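# Lay the springy cord along the board line, pin with blocks

## Task

Shape the springy cord so it follows the line marked on the board and fix it in place using the steel blocks; it counts only if the cord touches the line along its whole length and rests flat against the board.

## Robot and tools

Robot: two arms, left_arm and right_arm, each ending in a two-finger gripper. Base positions in the scene frame: left_arm (+0.029, +0.475, +0.020) m, right_arm (+0.043, -0.354, +0.020) m, both turned almost not at all about z.

Frames. Scene frame: origin at table-top height, halfway between the nominal bases; +x points out over the table, +z up, left_arm sits on the +y side (image left/right need not match). Reported hand positions (metres), quaternions (wxyz), velocities and targets use this frame and may be off by a few cm. Gripper frame: fingers point along its +z, and close and open along its x. end_effector_position is the point midway between the finger pads; fingertips reach 17.5 mm past it. A block on each wrist, whose shape varies, juts up to 12 cm toward the gripper's -y and rotates with it.

The 18-number row (used by both motion tools): values in [-1, 1], all 18 always present even if one arm idles. Order: left dx, dy, dz, rx, ry, rz, left gripper position, force_limit, speed, then the same nine for the right arm. dx..rz are offsets, not poses: they are measured from that arm's Hand target as it stood when the action or move began, along that Hand target's own axes. 1.0 equals 0.6 m of travel or 180 degrees; rx, ry, rz form a single rotation vector. Sending the same offset again moves the arm further. Six zeros means no new pose for that arm. Gripper numbers are absolute commands: position +1 = fully open (50 mm), about -0.65 = pads touching, -1 = close until blocked (use this to grip). force_limit: -1 about 20 N, 0 about 102 N, +1 about 185 N per pad (real grip can be ~15 N more). speed: -1 = 20 mm/s, 0 = 85, +1 = 150. Both start at +1. A 0 is a real command, so to leave a gripper alone resend its previous three numbers. New force or speed only applies after position changes by at least 0.01; to grip more softly, open first.

execute_actions(actions, cameras): actions is a list of actions; each action is a table of up to 15 rows, one per 1/30 s step, and a short table repeats its last row until step 15. Every row in an action counts from the same start pose. Images appear only when actions is [] or cameras names them. cameras: list of names, ["all"], or []. An unknown name voids the call.

move(target, speed, blend, stop_force, zero, blocking, cameras): straight-line path of each gripper to a target row, or through a list of up to 15 rows; every row in the list counts from the same starting Hand targets, not from the previous row. speed: m/s, 0.002 to 1, default 0.25 (turning at twice that in rad/s), one value or one per target. blend: corner rounding in m for lists; 0 stops at each. stop_force: 12 to 80 N, same for both arms; an arm's path ends when push against its travel exceeds it. Use it only slowly, not while the gripper rotates, and omit it when backing off something you press on. zero (only with stop_force): true rezeros the force baseline first. blocking=false returns early (not allowed with stop_force). Paths ignore obstacles and the other arm; moves are capped at 10 s. Result adds a move: line with the outcome (done, off_target, moving, held, fault) and limits (paced = pose clipped, held = steps withheld).

wait(seconds 0 to 3600, cameras): lets time pass with no new commands; a running move continues. stop(cameras): brakes a running move. zoom_image(camera, region [x0, y0, x1, y1] in pixels, at most 504 x 504): closer look at the latest image of cam_high, cam_low, cam_board, cam_left_wrist or cam_right_wrist (all 672x504). finished_scene(scene): give the current scene number; irreversible, so only call when the cord stays in place without the robot.

Reading results: Hand target is the last commanded pose after clipping; the next offsets start from it. The gripper often rests a bit short; resending execute_actions with zero offsets re-requests it, or send the remaining gap as an offset. Orientation commands are clipped to 32 degrees from the measured one per step. Tool commands shows current gripper commands. object_status: 0 moving, 1 blocked while opening, 2 blocked while closing (a grip), 3 reached position or pads met (likely nothing held). Opening in mm is about (250 - position_measured) x 0.202. Joint velocities may read within noise. Flange force is along the gripper's x y z, includes held weight, has error, and may say no reading. Step readings list positions at some control steps of an actions call.

Hazards: an arm halts for 10 s if contact torque hits a joint limit (waist, shoulder, elbow 139 N m; forearm roll, wrist pitch, wrist roll 34.8 N m) or any outside force reaches 150 N. The arms are stiff: aiming even slightly beyond a firm surface can trigger this, and a stopped arm keeps pressing until commanded back. Long stretched poses or loads heat motors (MOTOR HOT warning, then an OVER-TEMPERATURE FAULT stop). Keep the arms apart; a clearance check helps but is not complete, and closing one gripper on the other arm's fingers counts as a press between arms. Do not drop the steel blocks or cord, release them while moving, slam into the table or board, or let anything leave the table. Loose objects may occasionally get nudged by outside disturbances, so recheck before finishing.

Each tool is called after "Emit:" as a command line: name --argument value for each argument, lists and objects as JSON in quotes; but a table of rows of numbers goes row by row, as --pt "numbers of a row", without its own name.

## Session

Emit:
execute_actions --actions '[]'

Scene clock: 0.00 s.
left_arm: end_effector_position=(+0.4146, +0.5098, +0.1413) position_measured=4 object_status=3 end_effector_quat_wxyz=(-0.141, +0.946, +0.235, +0.171) | right_arm: end_effector_position=(+0.5178, -0.4555, +0.1261) position_measured=4 object_status=3 end_effector_quat_wxyz=(-0.186, +0.173, +0.936, -0.243)
Joint positions: left_arm=[0.163 -0.262 -0.57 -0.377 -0.967 -1.07] | right_arm=[0.212 0.524 0.015 0.281 -1.622 0.898]
Joint velocities: within noise
Flange force (N): no reading
Hand target: left_arm +0.4146, +0.5098, +0.1413; -0.141, +0.946, +0.235, +0.171 | right_arm +0.5178, -0.4555, +0.1261; -0.186, +0.173, +0.936, -0.243
Tool commands: left_gripper/position=+0.992157 left_gripper/force_limit=+1.0 left_gripper/speed=+1.0 right_gripper/position=+0.992157 right_gripper/force_limit=+1.0 right_gripper/speed=+1.0

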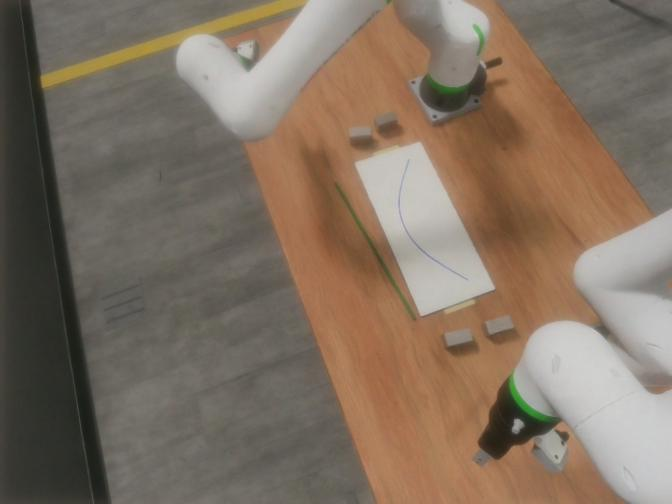

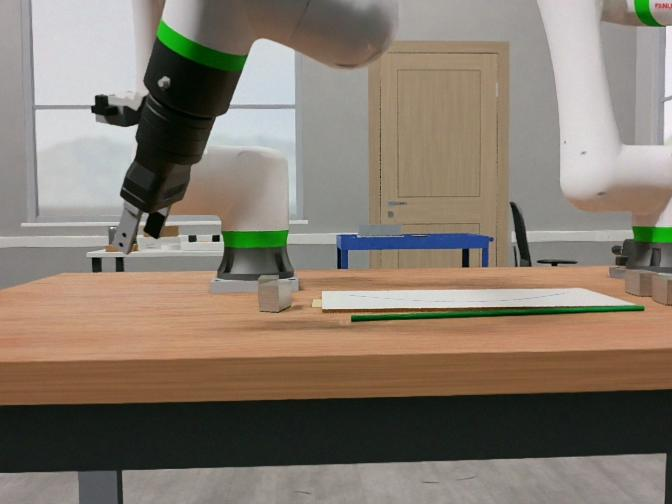

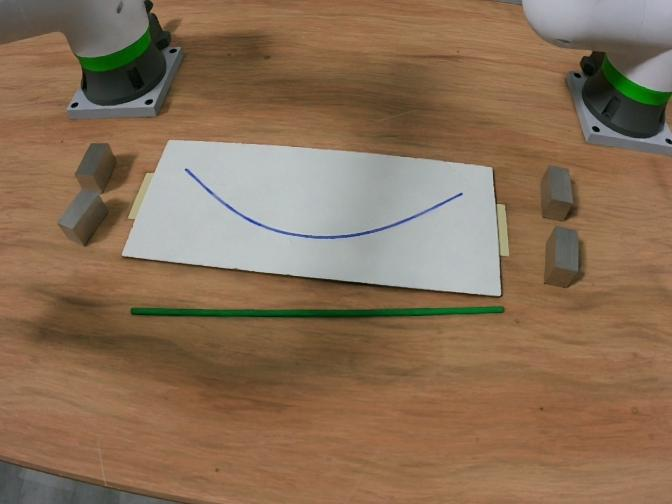

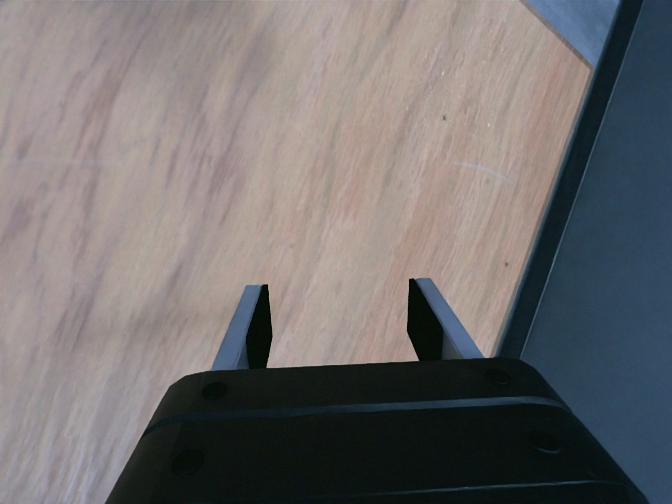

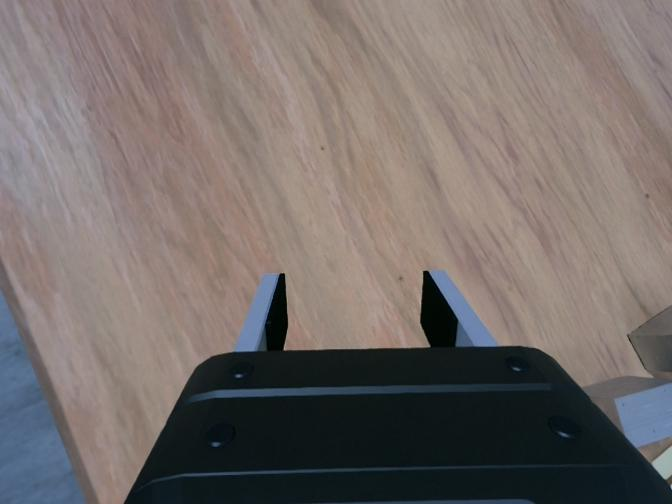

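Emit:
zoom_image --camera "cam_board" --region '[110, 120, 362, 330]'

Emit:
zoom_image --camera "cam_board" --region '[340, 120, 592, 330]'

Scaled by 2.000.

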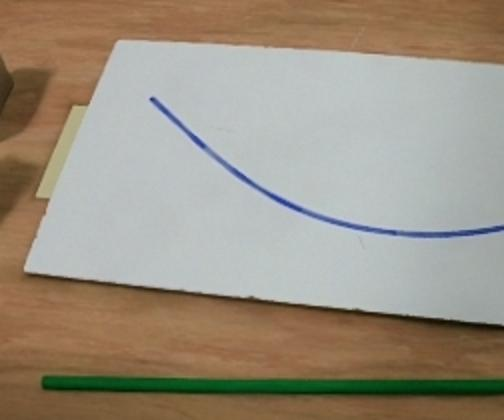

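Scaled by 2.000.

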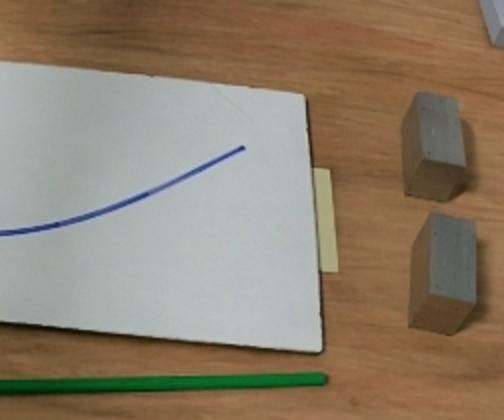

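Emit:
move --target '[0,0,0,0.0143,-0.1488,-0.339,1,1,1,0,0,0,-0.2084,0.0277,0.3707,1,1,1]' --speed 0.5

Scene clock: 26.47 s.
left_arm: end_effector_position=(+0.4146, +0.5098, +0.1414) position_measured=3 object_status=3 end_effector_quat_wxyz=(+0.000, +0.707, +0.707, +0.000) | right_arm: end_effector_position=(+0.5178, -0.4555, +0.1261) position_measured=3 object_status=3 end_effector_quat_wxyz=(+0.000, +0.707, +0.707, +0.000)
Joint positions: left_arm=[0.44 -0.087 -0.463 0 -1.195 -0.433] | right_arm=[0.032 0.177 -0.225 0 -1.169 -0.06]
Flange force (N): left_arm=[0.0 -1.9 -0.2] | right_arm=[2.8 -8.7 0.0]
Hand target: left_arm +0.4146, +0.5098, +0.1413; +0.000, +0.707, +0.707, +0.000 | right_arm +0.5178, -0.4555, +0.1261; +0.000, +0.707, +0.707, +0.000
Off the commanded pose: left_arm 0.000 m, 0 deg | right_arm 0.000 m, 0 deg.
move: done

Emit:
move --target '[-0.3497,-0.3243,-0.1812,0,0,0,1,1,1,0.1592,-0.4963,-0.2065,0,0,0,1,1,1]' --speed 0.4 --cameras '["all"]'

Scene clock: 32.50 s.
left_arm: end_effector_position=(+0.2199, +0.3001, +0.2500) position_measured=3 object_status=3 end_effector_quat_wxyz=(+0.000, +0.707, +0.707, +0.000) | right_arm: end_effector_position=(+0.2200, -0.3601, +0.2499) position_measured=3 object_status=3 end_effector_quat_wxyz=(+0.000, +0.707, +0.707, +0.000)
Joint positions: left_arm=[-0.209 -0.527 -0.515 0 -1.582 0.216] | right_arm=[0.762 -0.827 -0.636 0 -1.763 -0.79]
Flange force (N): left_arm=[2.2 -1.4 0.2] | right_arm=no reading
Hand target: left_arm +0.2199, +0.3001, +0.2500; +0.000, +0.707, +0.707, +0.000 | right_arm +0.2199, -0.3601, +0.2499; +0.000, +0.707, +0.707, +0.000
Off the commanded pose: left_arm 0.000 m, 0 deg | right_arm 0.000 m, 0 deg.
move: done

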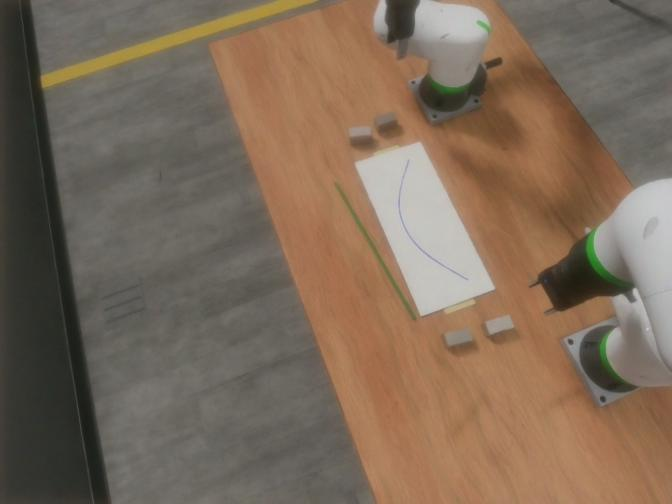

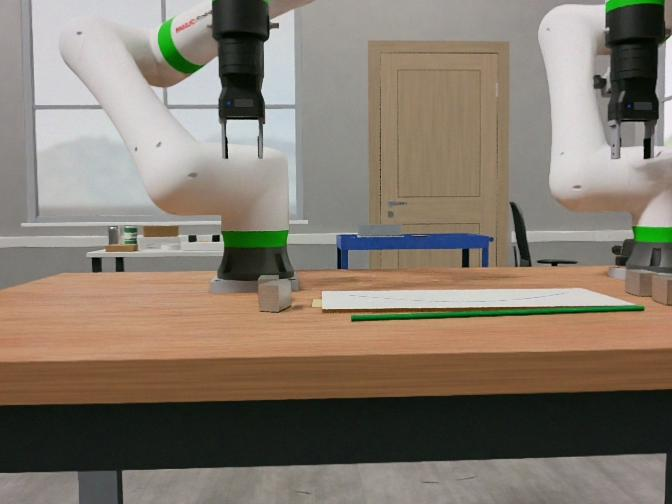

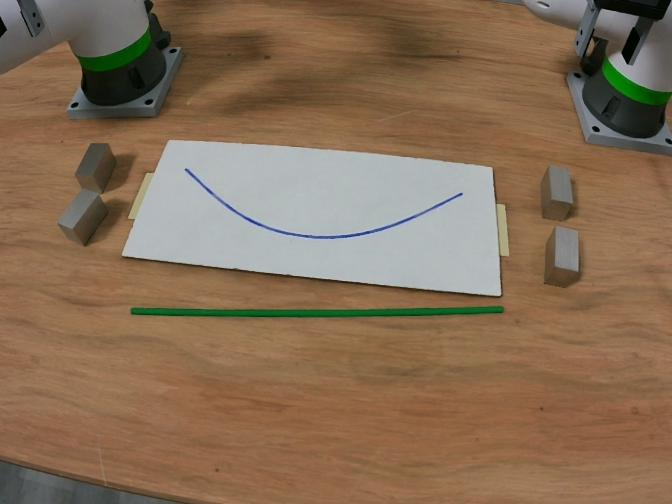

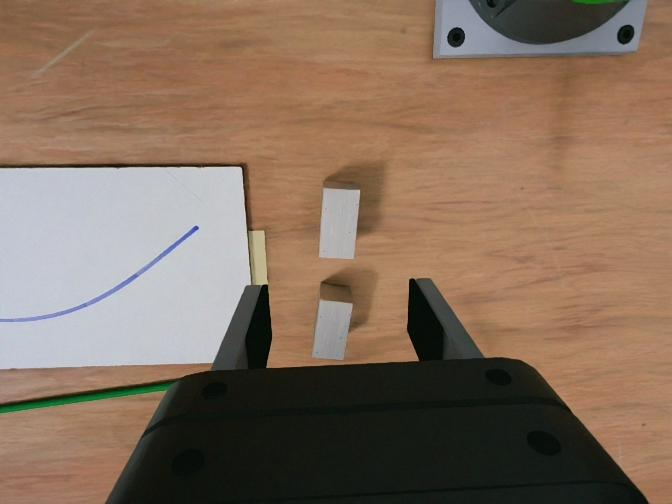

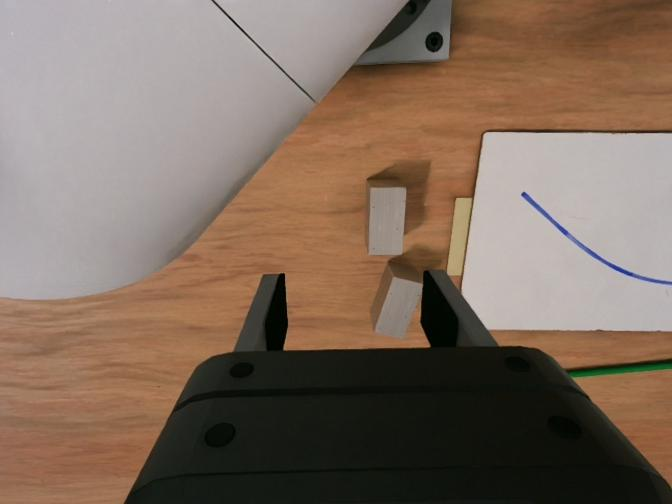

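Emit:
move --target '[0,-0.1,0,0,0,0,1,1,1,0,-0.1,0,0,0,0,1,1,1]' --cameras '["cam_left_wrist","cam_right_wrist"]'

Emit:
move --target '[0,0.1,-0.1,0,0,0,1,1,1,0,0.1,-0.1,0,0,0,1,1,1]' --cameras '["cam_left_wrist","cam_right_wrist"]'

Scene clock: 39.03 s.
left_arm: end_effector_position=(+0.1929, +0.3001, +0.2500) position_measured=3 object_status=3 end_effector_quat_wxyz=(+0.000, +0.707, +0.707, +0.000) | right_arm: end_effector_position=(+0.2144, -0.3604, +0.2499) position_measured=3 object_status=3 end_effector_quat_wxyz=(+0.000, +0.707, +0.707, +0.000)
Joint positions: left_arm=[-0.238 -0.591 -0.546 0 -1.614 0.245] | right_arm=[0.791 -0.851 -0.642 -0.001 -1.78 -0.82]
Flange force (N): left_arm=[3.0 -1.3 0.8] | right_arm=no reading
Hand target: left_arm +0.1929, +0.3001, +0.2500; +0.000, +0.707, +0.707, +0.000 (not the last commanded pose) | right_arm +0.2144, -0.3603, +0.2498; -0.001, +0.707, +0.707, +0.000 (not the last commanded pose)
Off the commanded pose: left_arm 0.033 m, 0 deg | right_arm 0.054 m, 0 deg.
move: held (right_arm; a check stopped the path), off_target (left_arm; braked when a check withheld steps of right_arm); limits=held
pose unreachable (right arm): on one or more control steps of this call, first in action 0 (counted from 0), this arm could not follow its commanded pose, so it was not sent that pose on those steps. It may still have moved: this result reports where it is.
cause: moving toward the commanded pose would bring two parts of the arm too close to each other (its gripper and another part of the arm, with joints 3 (elbow) to 6 (wrist roll) between them, 19 mm apart when it was first held).

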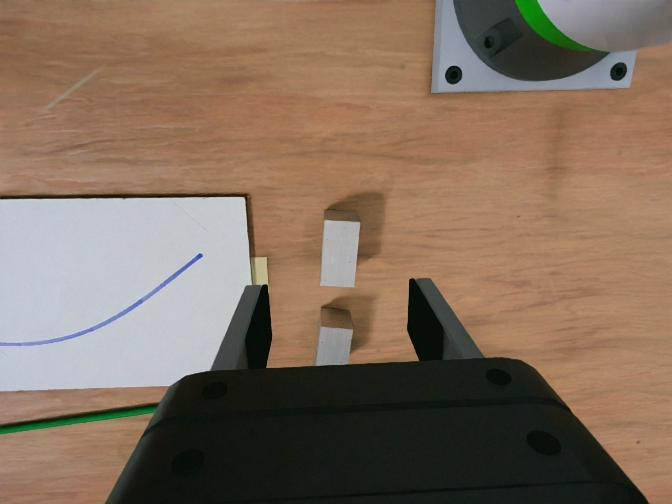

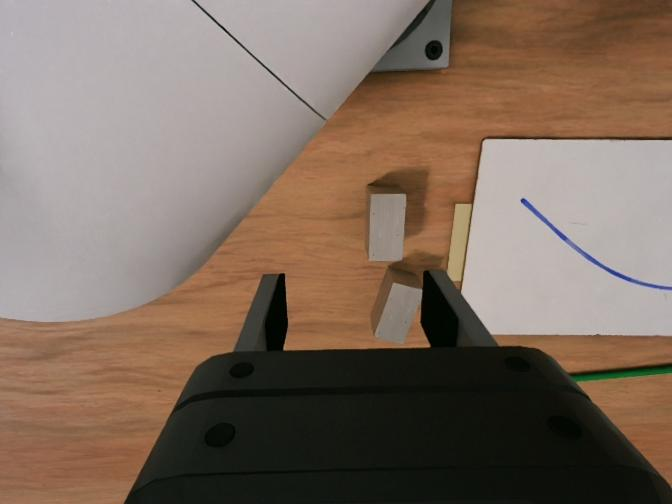

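Scene clock: 40.13 s.
left_arm: end_effector_position=(+0.2528, +0.3001, +0.3100) position_measured=3 object_status=3 end_effector_quat_wxyz=(+0.000, +0.707, +0.707, +0.000) | right_arm: end_effector_position=(+0.2745, -0.3603, +0.3098) position_measured=3 object_status=3 end_effector_quat_wxyz=(-0.001, +0.707, +0.707, +0.000)
Joint positions: left_arm=[-0.181 -0.44 -0.327 0 -1.684 0.188] | right_arm=[0.538 -0.597 -0.409 -0.001 -1.759 -0.567]
Flange force (N): left_arm=[2.3 -2.3 3.1] | right_arm=[1.9 -7.7 4.5]
Hand target: left_arm +0.2528, +0.3001, +0.3101; +0.000, +0.707, +0.707, +0.000 | right_arm +0.2745, -0.3603, +0.3098; -0.001, +0.707, +0.707, +0.000
Off the commanded pose: left_arm 0.000 m, 0 deg | right_arm 0.000 m, 0 deg.
move: done

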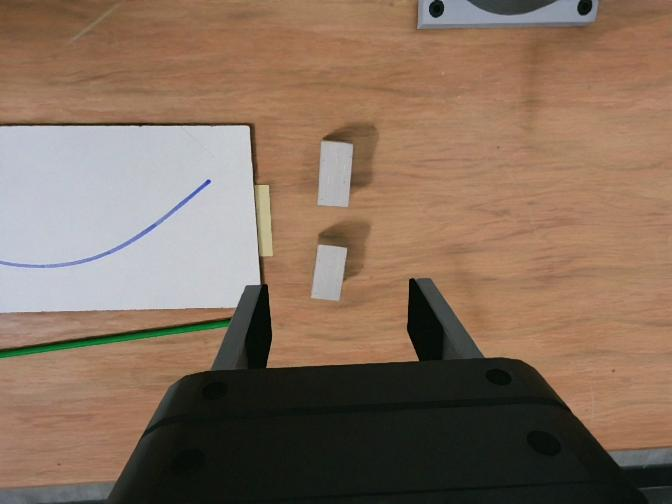

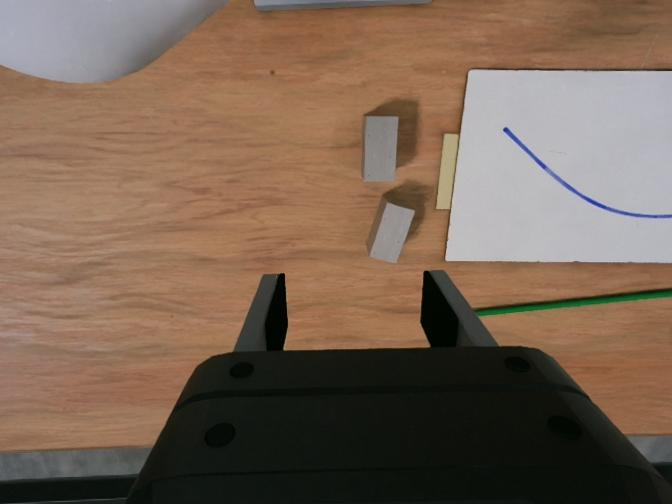

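Emit:
move --target '[-0.2168,0.012,0.4167,0,0,0,-0.6,1,0,0.2838,-0.0825,0.4163,0,0,0,-0.6,1,0]' --cameras '["cam_board","cam_left_wrist","cam_right_wrist","cam_low"]'

Scene clock: 68.73 s.
left_arm: end_effector_position=(+0.2601, +0.1700, +0.0601) position_measured=242 object_status=3 end_effector_quat_wxyz=(+0.000, +0.707, +0.707, +0.000) | right_arm: end_effector_position=(+0.2246, -0.1899, +0.0602) position_measured=242 object_status=3 end_effector_quat_wxyz=(-0.001, +0.707, +0.707, +0.000)
Joint positions: left_arm=[-0.569 0.008 -0.585 0 -0.977 0.576] | right_arm=[1.264 -0.432 -0.922 -0.001 -1.08 -1.291]
Flange force (N): left_arm=[1.5 -0.9 -0.2] | right_arm=[-4.7 -8.6 0.7]
Hand target: left_arm +0.2601, +0.1700, +0.0601; +0.000, +0.707, +0.707, +0.000 | right_arm +0.2247, -0.1899, +0.0602; -0.001, +0.707, +0.707, +0.000
Off the commanded pose: left_arm 0.000 m, 0 deg | right_arm 0.000 m, 0 deg.
move: done
Images, in order (width x height): cam_low 672x504, cam_board 672x504, cam_left_wrist 672x504, cam_right_wrist 672x504.

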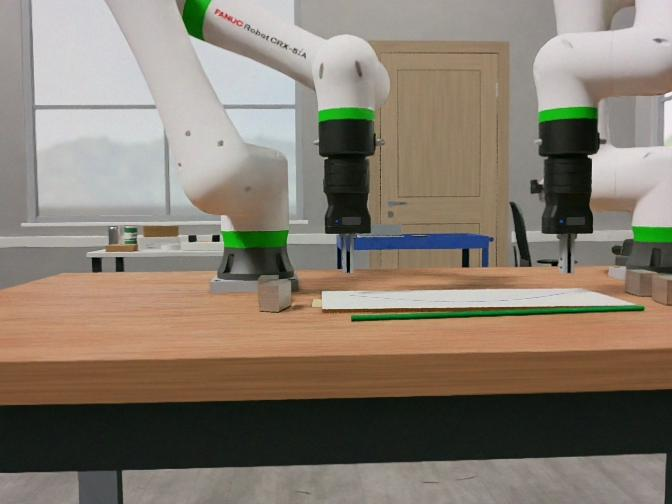

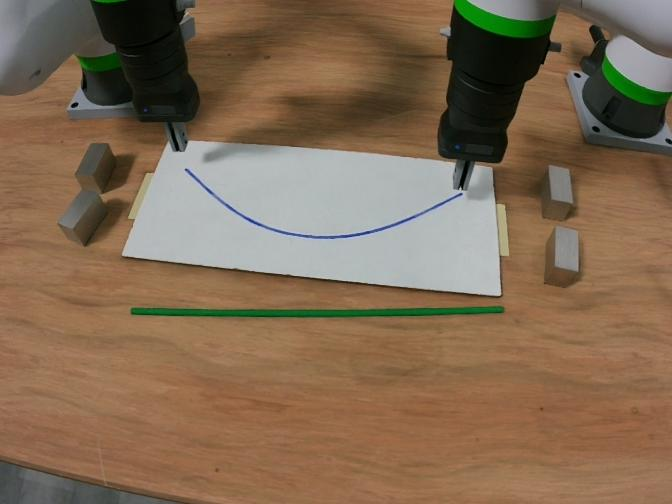

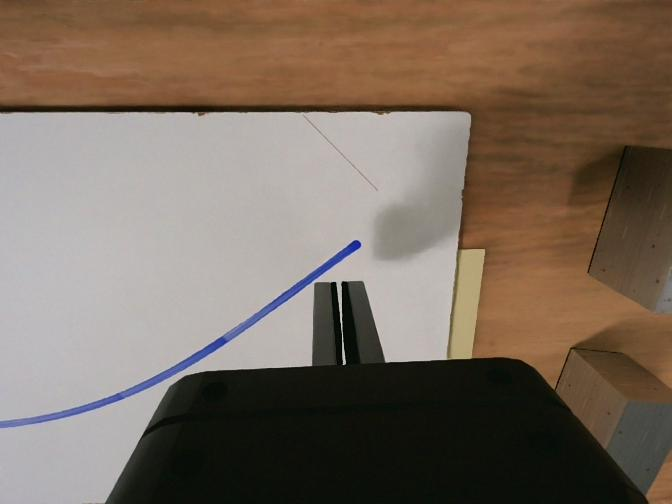

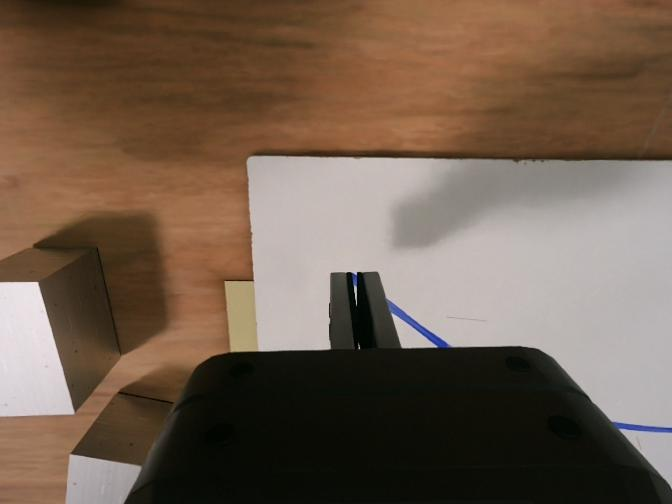

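Emit:
move --target '[0,0,0.047,0,0,0,-0.6,1,0,0,0,0.047,0,0,0,-0.6,1,0]' --speed 0.1 --cameras '["cam_board","cam_left_wrist","cam_right_wrist"]'

Emit:
zoom_image --camera "cam_board" --region '[130, 110, 256, 215]'

Emit:
zoom_image --camera "cam_board" --region '[400, 130, 526, 235]'

Scene clock: 82.63 s.
left_arm: end_effector_position=(+0.2601, +0.1700, +0.0319) position_measured=242 object_status=3 end_effector_quat_wxyz=(+0.000, +0.707, +0.707, +0.000) | right_arm: end_effector_position=(+0.2246, -0.1899, +0.0320) position_measured=242 object_status=3 end_effector_quat_wxyz=(-0.001, +0.707, +0.707, +0.000)
Joint positions: left_arm=[-0.569 0.058 -0.615 0 -0.898 0.576] | right_arm=[1.264 -0.371 -0.965 -0.001 -0.977 -1.291]
Flange force (N): left_arm=[0.9 -0.3 0.2] | right_arm=[-6.1 -7.8 -1.7]
Hand target: left_arm +0.2601, +0.1699, +0.0319; +0.000, +0.707, +0.707, +0.000 | right_arm +0.2246, -0.1899, +0.0320; -0.001, +0.707, +0.707, +0.000
Off the commanded pose: left_arm 0.000 m, 0 deg | right_arm 0.000 m, 0 deg.
move: done

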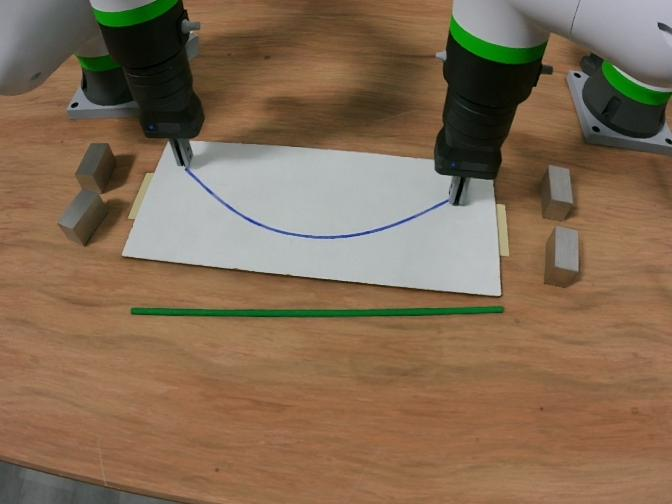

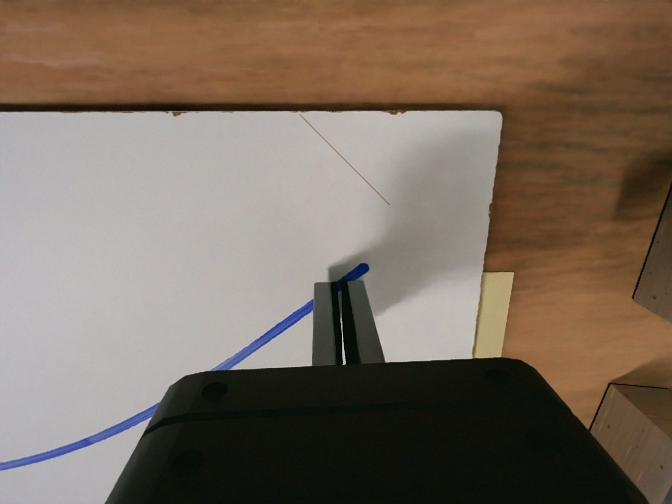

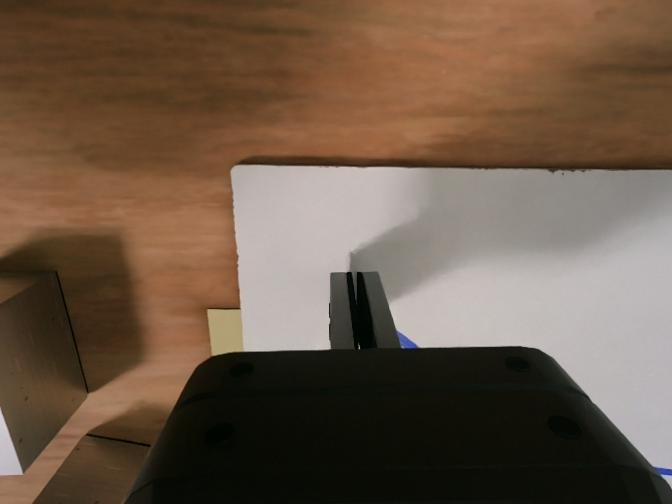

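Scaled by 4.000.

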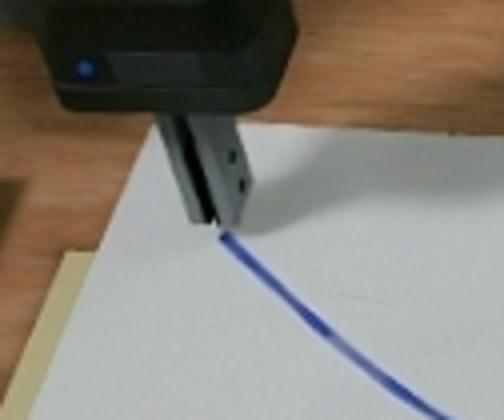

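Scaled by 4.000.

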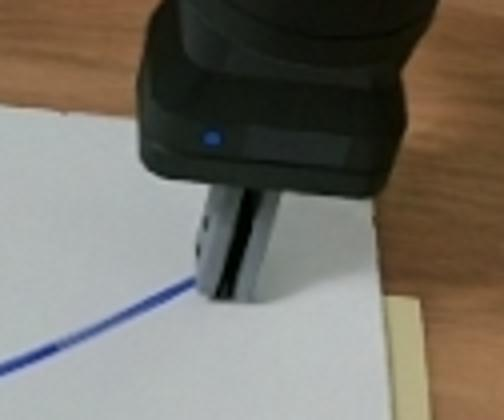

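Emit:
move --target '[0.2185,-0.0302,-0.1135,0,0,0,1,0,0,-0.2168,0.0223,-0.1133,0,0,0,1,0,0]' --cameras '["cam_board","cam_left_wrist","cam_right_wrist"]'

Scene clock: 132.93 s.
left_arm: end_effector_position=(+0.2420, +0.3011, +0.0999) position_measured=3 object_status=3 end_effector_quat_wxyz=(+0.000, +0.707, +0.707, +0.000) | right_arm: end_effector_position=(+0.2381, -0.3200, +0.0998) position_measured=3 object_status=3 end_effector_quat_wxyz=(-0.001, +0.707, +0.707, +0.000)
Joint positions: left_arm=[-0.186 -0.38 -0.79 0 -1.16 0.193] | right_arm=[0.857 -0.713 -0.949 -0.001 -1.334 -0.885]
Flange force (N): left_arm=[1.9 -2.0 -0.6] | right_arm=no reading
Hand target: left_arm +0.2420, +0.3011, +0.0999; +0.000, +0.707, +0.707, +0.000 | right_arm +0.2381, -0.3200, +0.0998; -0.001, +0.707, +0.707, +0.000
Off the commanded pose: left_arm 0.000 m, 0 deg | right_arm 0.000 m, 0 deg.
move: done

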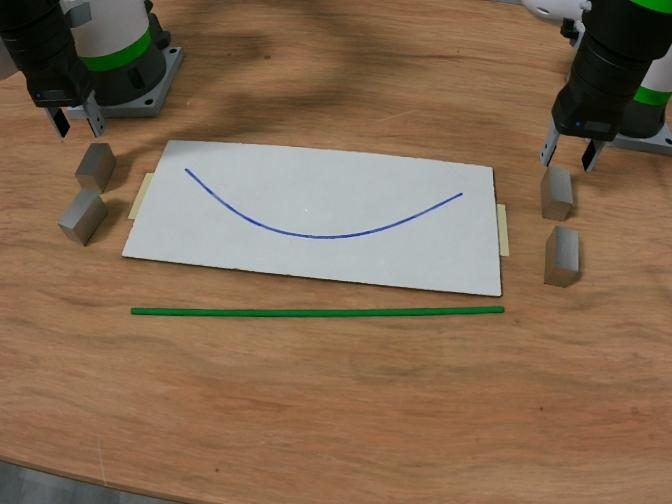

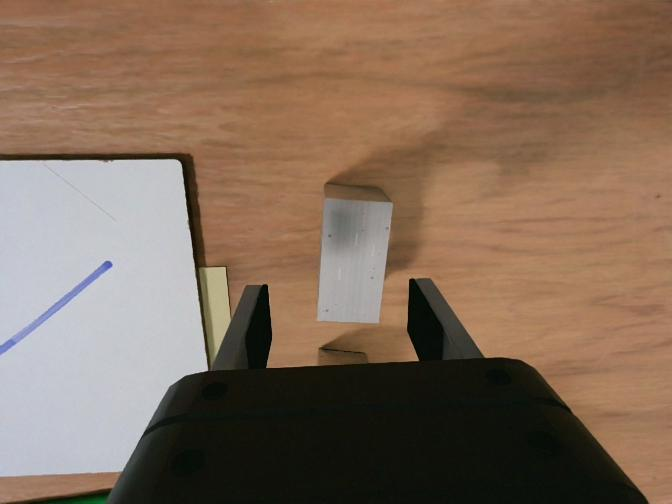

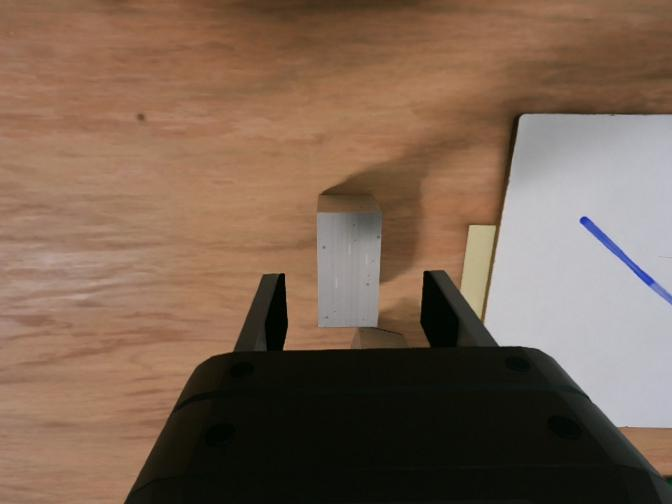

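Emit:
move --pt "0.0155 0.001 0 0 0 0 1 -0.8 -0.5 0 0.0033 0 0 0 0 1 -0.8 -0.5" --pt "0.0155 0.001 0.1113 0 0 0 1 -0.8 -0.5 0 0.0033 0.1113 0 0 0 1 -0.8 -0.5" --pt "0.0155 0.001 0.1113 0 0 0 -1 -0.8 -0.5 0 0.0033 0.1113 0 0 0 -1 -0.8 -0.5" --speed 0.15 --cameras '["cam_board","cam_left_wrist","cam_right_wrist"]'

Scene clock: 140.57 s.
left_arm: end_effector_position=(+0.2427, +0.3103, +0.0331) position_measured=104 object_status=2 end_effector_quat_wxyz=(+0.000, +0.707, +0.707, +0.000) | right_arm: end_effector_position=(+0.2400, -0.3200, +0.0330) position_measured=104 object_status=2 end_effector_quat_wxyz=(-0.001, +0.707, +0.707, +0.000)
Joint positions: left_arm=[-0.147 -0.278 -0.903 0 -0.945 0.154] | right_arm=[0.847 -0.595 -1.07 -0.001 -1.095 -0.875]
Flange force (N): left_arm=[3.4 -2.8 -2.1] | right_arm=no reading
Hand target: left_arm +0.2426, +0.3104, +0.0331; +0.000, +0.707, +0.707, +0.000 | right_arm +0.2400, -0.3200, +0.0331; -0.001, +0.707, +0.707, +0.000
Off the commanded pose: left_arm 0.000 m, 0 deg | right_arm 0.000 m, 0 deg.
move: done

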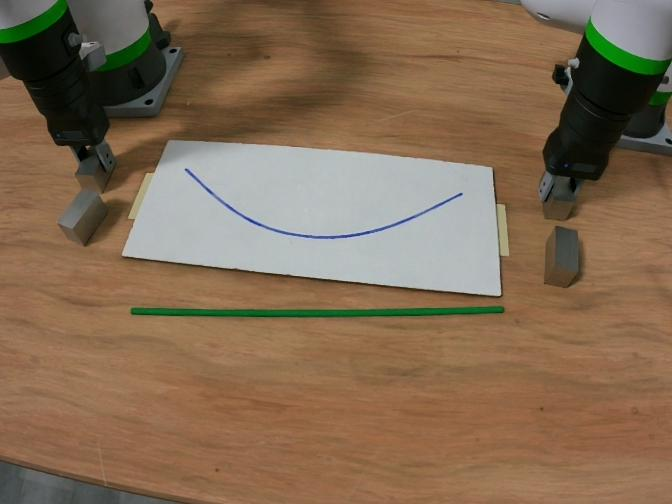

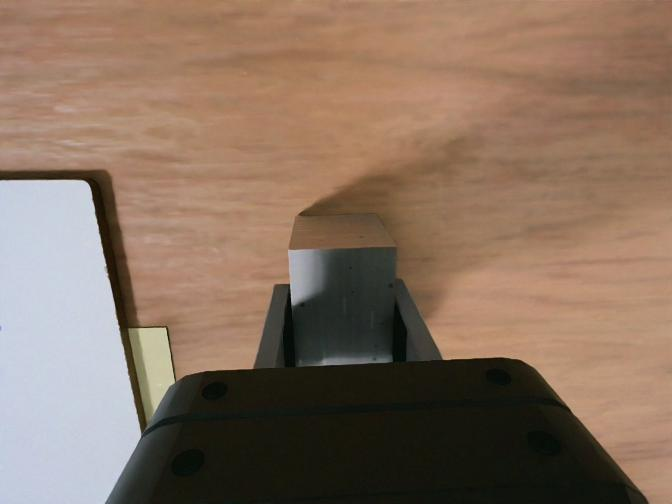

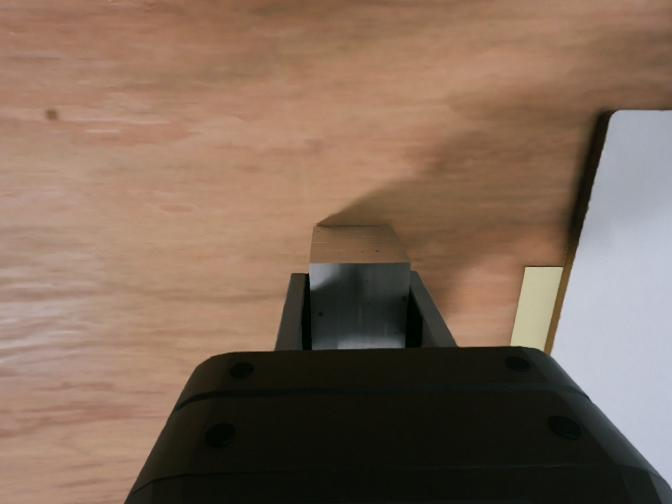

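Emit:
move --pt "0 0 -0.0667 0 0 0 -1 -0.8 -0.5 0 0 0 0 0 0 -1 -0.8 -0.5" --pt "-0.4412 0.093 -0.0667 0 0 -0.0944 -1 -0.8 -0.5 0 0 0 0 0 0 -1 -0.8 -0.5" --speed 0.2 --blend '[0.01,0]'

Emit:
move --target '[0,0,0.062,0,0,0,-1,-0.8,-0.5,0,0,0,0,0,0,-1,-0.8,-0.5]' --speed 0.02 --stop_force 12 --cameras '["cam_board","cam_left_wrist","cam_low"]'

Emit:
zoom_image --camera "cam_board" --region '[270, 140, 438, 266]'

Scene clock: 171.23 s.
left_arm: end_effector_position=(+0.2982, +0.0456, +0.0733) position_measured=104 object_status=2 end_effector_quat_wxyz=(+0.000, +0.595, +0.804, +0.000) | right_arm: end_effector_position=(+0.2400, -0.3200, +0.0331) position_measured=104 object_status=2 end_effector_quat_wxyz=(-0.001, +0.707, +0.707, +0.000)
Joint positions: left_arm=[-0.744 0.284 -0.228 0 -1.058 1.048] | right_arm=[0.847 -0.595 -1.07 -0.001 -1.095 -0.875]
Flange force (N): left_arm=[-2.6 0.6 6.4] | right_arm=no reading
Hand target: left_arm +0.2983, +0.0456, +0.0733; +0.000, +0.595, +0.804, +0.000 | right_arm +0.2400, -0.3200, +0.0331; -0.001, +0.707, +0.707, +0.000
Off the commanded pose: left_arm 0.000 m, 0 deg | right_arm 0.000 m, 0 deg.
move: done

Scene clock: 173.57 s.
left_arm: end_effector_position=(+0.2983, +0.0456, +0.0399) position_measured=104 object_status=2 end_effector_quat_wxyz=(+0.000, +0.595, +0.804, +0.000) | right_arm: end_effector_position=(+0.2400, -0.3200, +0.0331) position_measured=104 object_status=2 end_effector_quat_wxyz=(-0.001, +0.707, +0.707, +0.000)
Joint positions: left_arm=[-0.744 0.328 -0.26 0 -0.982 1.048] | right_arm=[0.847 -0.595 -1.07 -0.001 -1.095 -0.875]
Flange force (N): left_arm=[20.0 2.1 -38.8] | right_arm=no reading
Hand target: left_arm +0.2983, +0.0456, +0.0399; +0.000, +0.595, +0.804, +0.000 (not the last commanded pose) | right_arm +0.2400, -0.3200, +0.0331; -0.001, +0.707, +0.707, +0.000
Off the commanded pose: left_arm 0.004 m, 0 deg | right_arm 0.000 m, 0 deg.
move: contact (left_arm)
Images, in order (width x height): cam_low 672x504, cam_board 672x504, cam_left_wrist 672x504.

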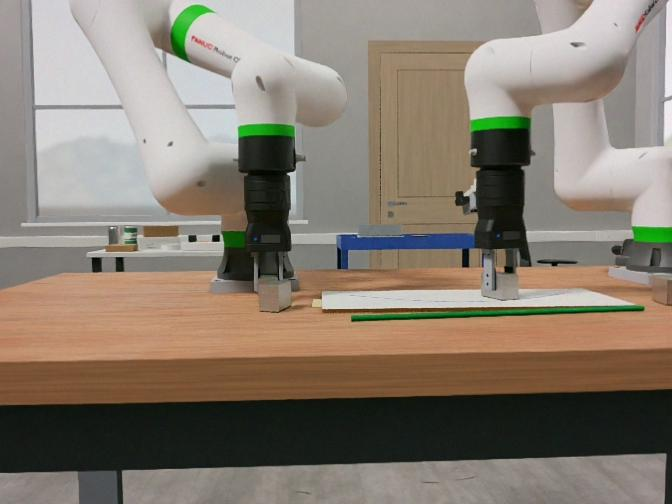

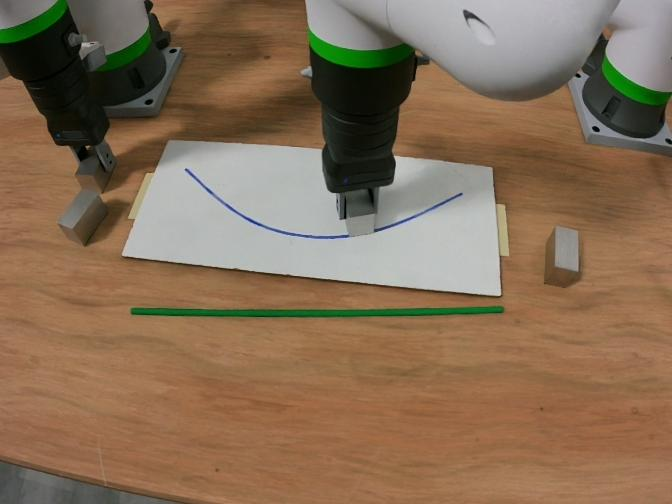

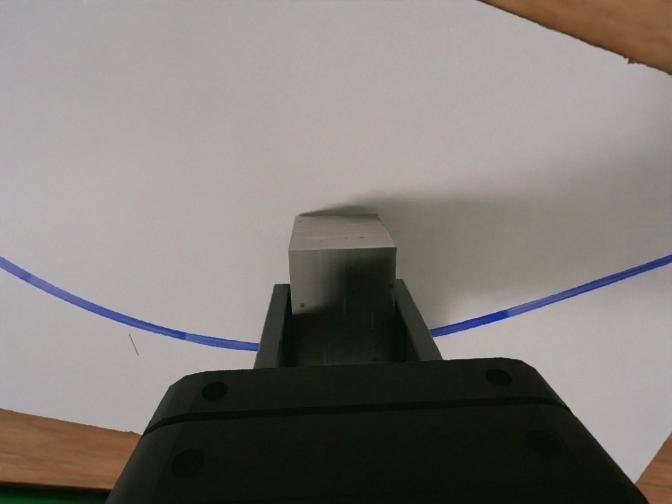

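Scaled by 3.000.

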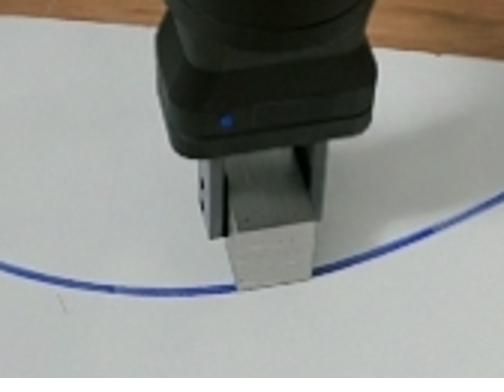

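Emit:
move --pt "0 0 -0.001 0 0 0 -1 -0.8 -0.5 0 0 0 0 0 0 -1 -0.8 -0.5" --pt "0 -0.0105 -0.001 0 0 -0.02 -1 -0.8 -0.5 0 0 0 0 0 0 -1 -0.8 -0.5" --speed 0.03 --cameras '["cam_board"]'

Emit:
zoom_image --camera "cam_board" --region '[270, 140, 438, 266]'

Scene clock: 179.87 s.
left_arm: end_effector_position=(+0.2922, +0.0438, +0.0405) position_measured=104 object_status=2 end_effector_quat_wxyz=(+0.000, +0.570, +0.822, +0.000) | right_arm: end_effector_position=(+0.2400, -0.3200, +0.0331) position_measured=104 object_status=2 end_effector_quat_wxyz=(-0.001, +0.707, +0.707, +0.000)
Joint positions: left_arm=[-0.755 0.324 -0.264 0 -0.982 1.122] | right_arm=[0.847 -0.595 -1.07 -0.001 -1.095 -0.875]
Flange force (N): left_arm=[0.9 0.2 4.9] | right_arm=no reading
Hand target: left_arm +0.2922, +0.0438, +0.0405; +0.000, +0.570, +0.822, +0.000 | right_arm +0.2400, -0.3200, +0.0331; -0.001, +0.707, +0.707, +0.000
Off the commanded pose: left_arm 0.000 m, 0 deg | right_arm 0.000 m, 0 deg.
move: done

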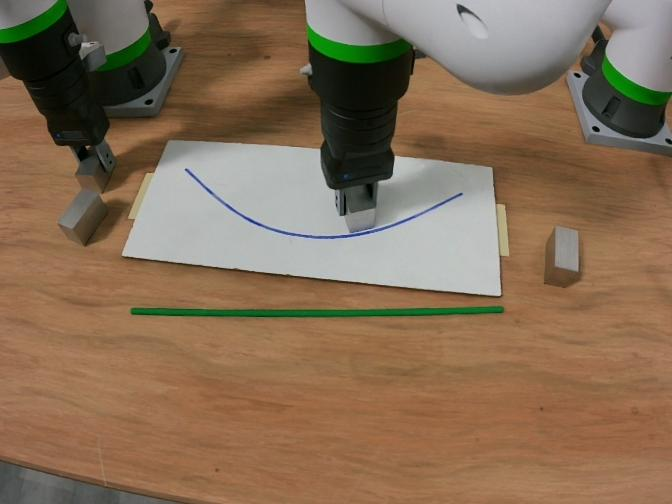

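Scaled by 3.000.

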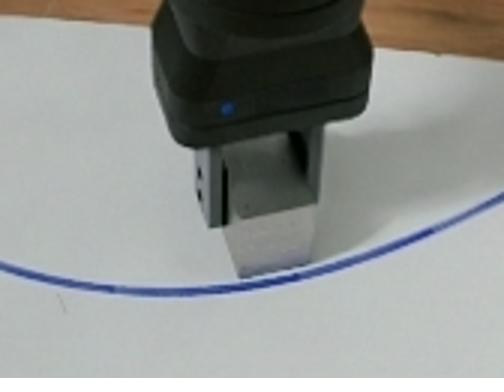

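Emit:
move --pt "0 0.0008 0 0 0 0.013 -1 -0.8 -0.5 0 0 0 0 0 0 -1 -0.8 -0.5" --pt "0 0.0008 0.0009 0 0 0.013 -1 -0.8 -0.5 0 0 0 0 0 0 -1 -0.8 -0.5" --pt "0 0.0008 0.0009 0 0 0.013 1 -0.8 -0.8 0 0 0 0 0 0 -1 -0.8 -0.5" --pt "0 0.0008 -0.15 0 0 0.013 1 -0.8 -0.8 0 0 0 0 0 0 -1 -0.8 -0.5" --speed '[0.03,0.01,0.05,0.12]'

Scene clock: 190.03 s.
left_arm: end_effector_position=(+0.2926, +0.0440, +0.1304) position_measured=3 object_status=3 end_effector_quat_wxyz=(+0.000, +0.586, +0.810, +0.000) | right_arm: end_effector_position=(+0.2400, -0.3200, +0.0331) position_measured=104 object_status=2 end_effector_quat_wxyz=(-0.001, +0.707, +0.707, +0.000)
Joint positions: left_arm=[-0.755 0.219 -0.162 0 -1.188 1.08] | right_arm=[0.847 -0.595 -1.07 -0.001 -1.095 -0.875]
Flange force (N): left_arm=[0.6 0.3 -1.0] | right_arm=no reading
Hand target: left_arm +0.2926, +0.0440, +0.1305; +0.000, +0.586, +0.810, +0.000 | right_arm +0.2400, -0.3200, +0.0331; -0.001, +0.707, +0.707, +0.000
Off the commanded pose: left_arm 0.000 m, 0 deg | right_arm 0.000 m, 0 deg.
move: done

Emit:
move --pt "0.4314 0.054 0 0 0 0.101 1 -0.8 -0.5 0 0 -0.0667 0 0 0 -1 -0.8 -0.5" --pt "0.4314 0.054 0 0 0 0.101 1 -0.8 -0.5 0.445 0.045 -0.0667 0 0 0.105 -1 -0.8 -0.5" --pt "0.4314 0.054 0 0 0 0.101 1 -0.8 -0.5 0.445 0.045 -0.0125 0 0 0.105 -1 -0.8 -0.5" --speed '[0.2,0.2,0.08]' --cameras '["cam_board","cam_left_wrist","cam_right_wrist"]'

Emit:
zoom_image --camera "cam_board" --region '[210, 140, 378, 266]'

Scene clock: 199.97 s.
left_arm: end_effector_position=(+0.2425, +0.3000, +0.1304) position_measured=3 object_status=3 end_effector_quat_wxyz=(+0.000, +0.707, +0.707, +0.000) | right_arm: end_effector_position=(+0.2669, -0.0529, +0.0407) position_measured=104 object_status=2 end_effector_quat_wxyz=(-0.001, +0.813, +0.582, +0.000)
Joint positions: left_arm=[-0.19 -0.413 -0.734 0 -1.249 0.198] | right_arm=[1.255 0.023 -0.625 -0.002 -0.923 -1.612]
Flange force (N): left_arm=[2.0 -1.3 -0.6] | right_arm=[-7.5 -3.6 3.1]
Hand target: left_arm +0.2425, +0.3000, +0.1304; +0.000, +0.707, +0.707, +0.000 | right_arm +0.2669, -0.0530, +0.0407; -0.001, +0.813, +0.582, +0.000
Off the commanded pose: left_arm 0.000 m, 0 deg | right_arm 0.000 m, 0 deg.
move: done

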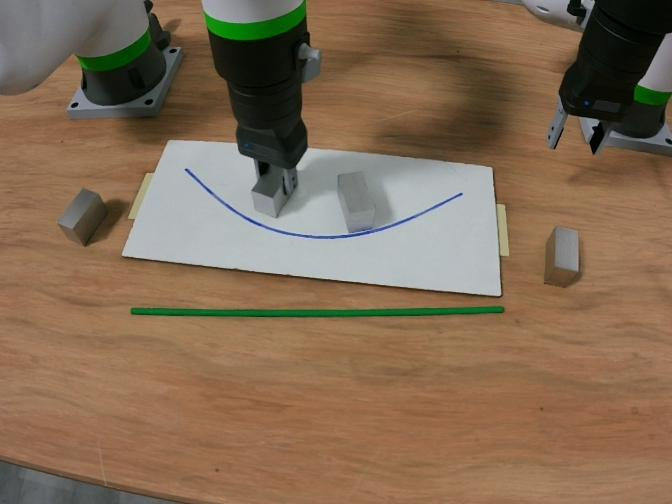

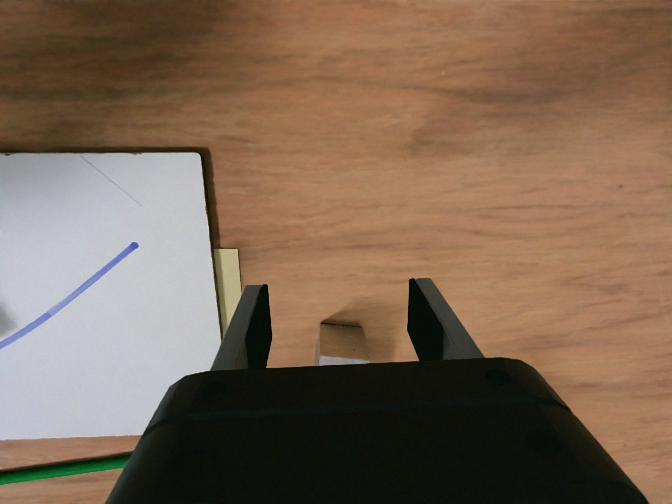

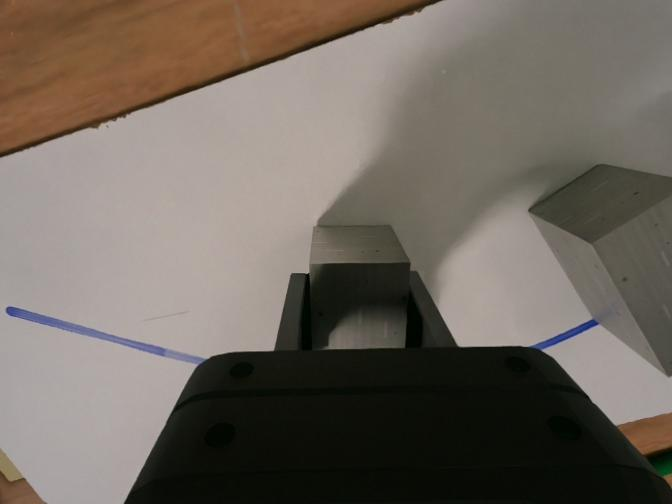

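Scaled by 3.000.

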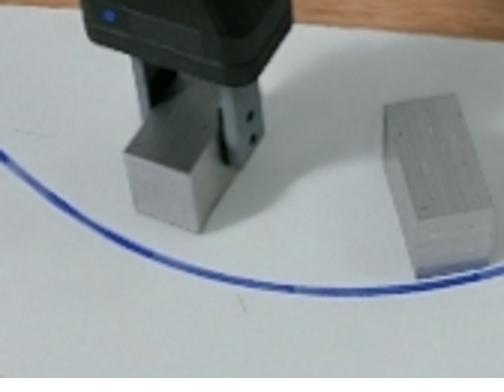

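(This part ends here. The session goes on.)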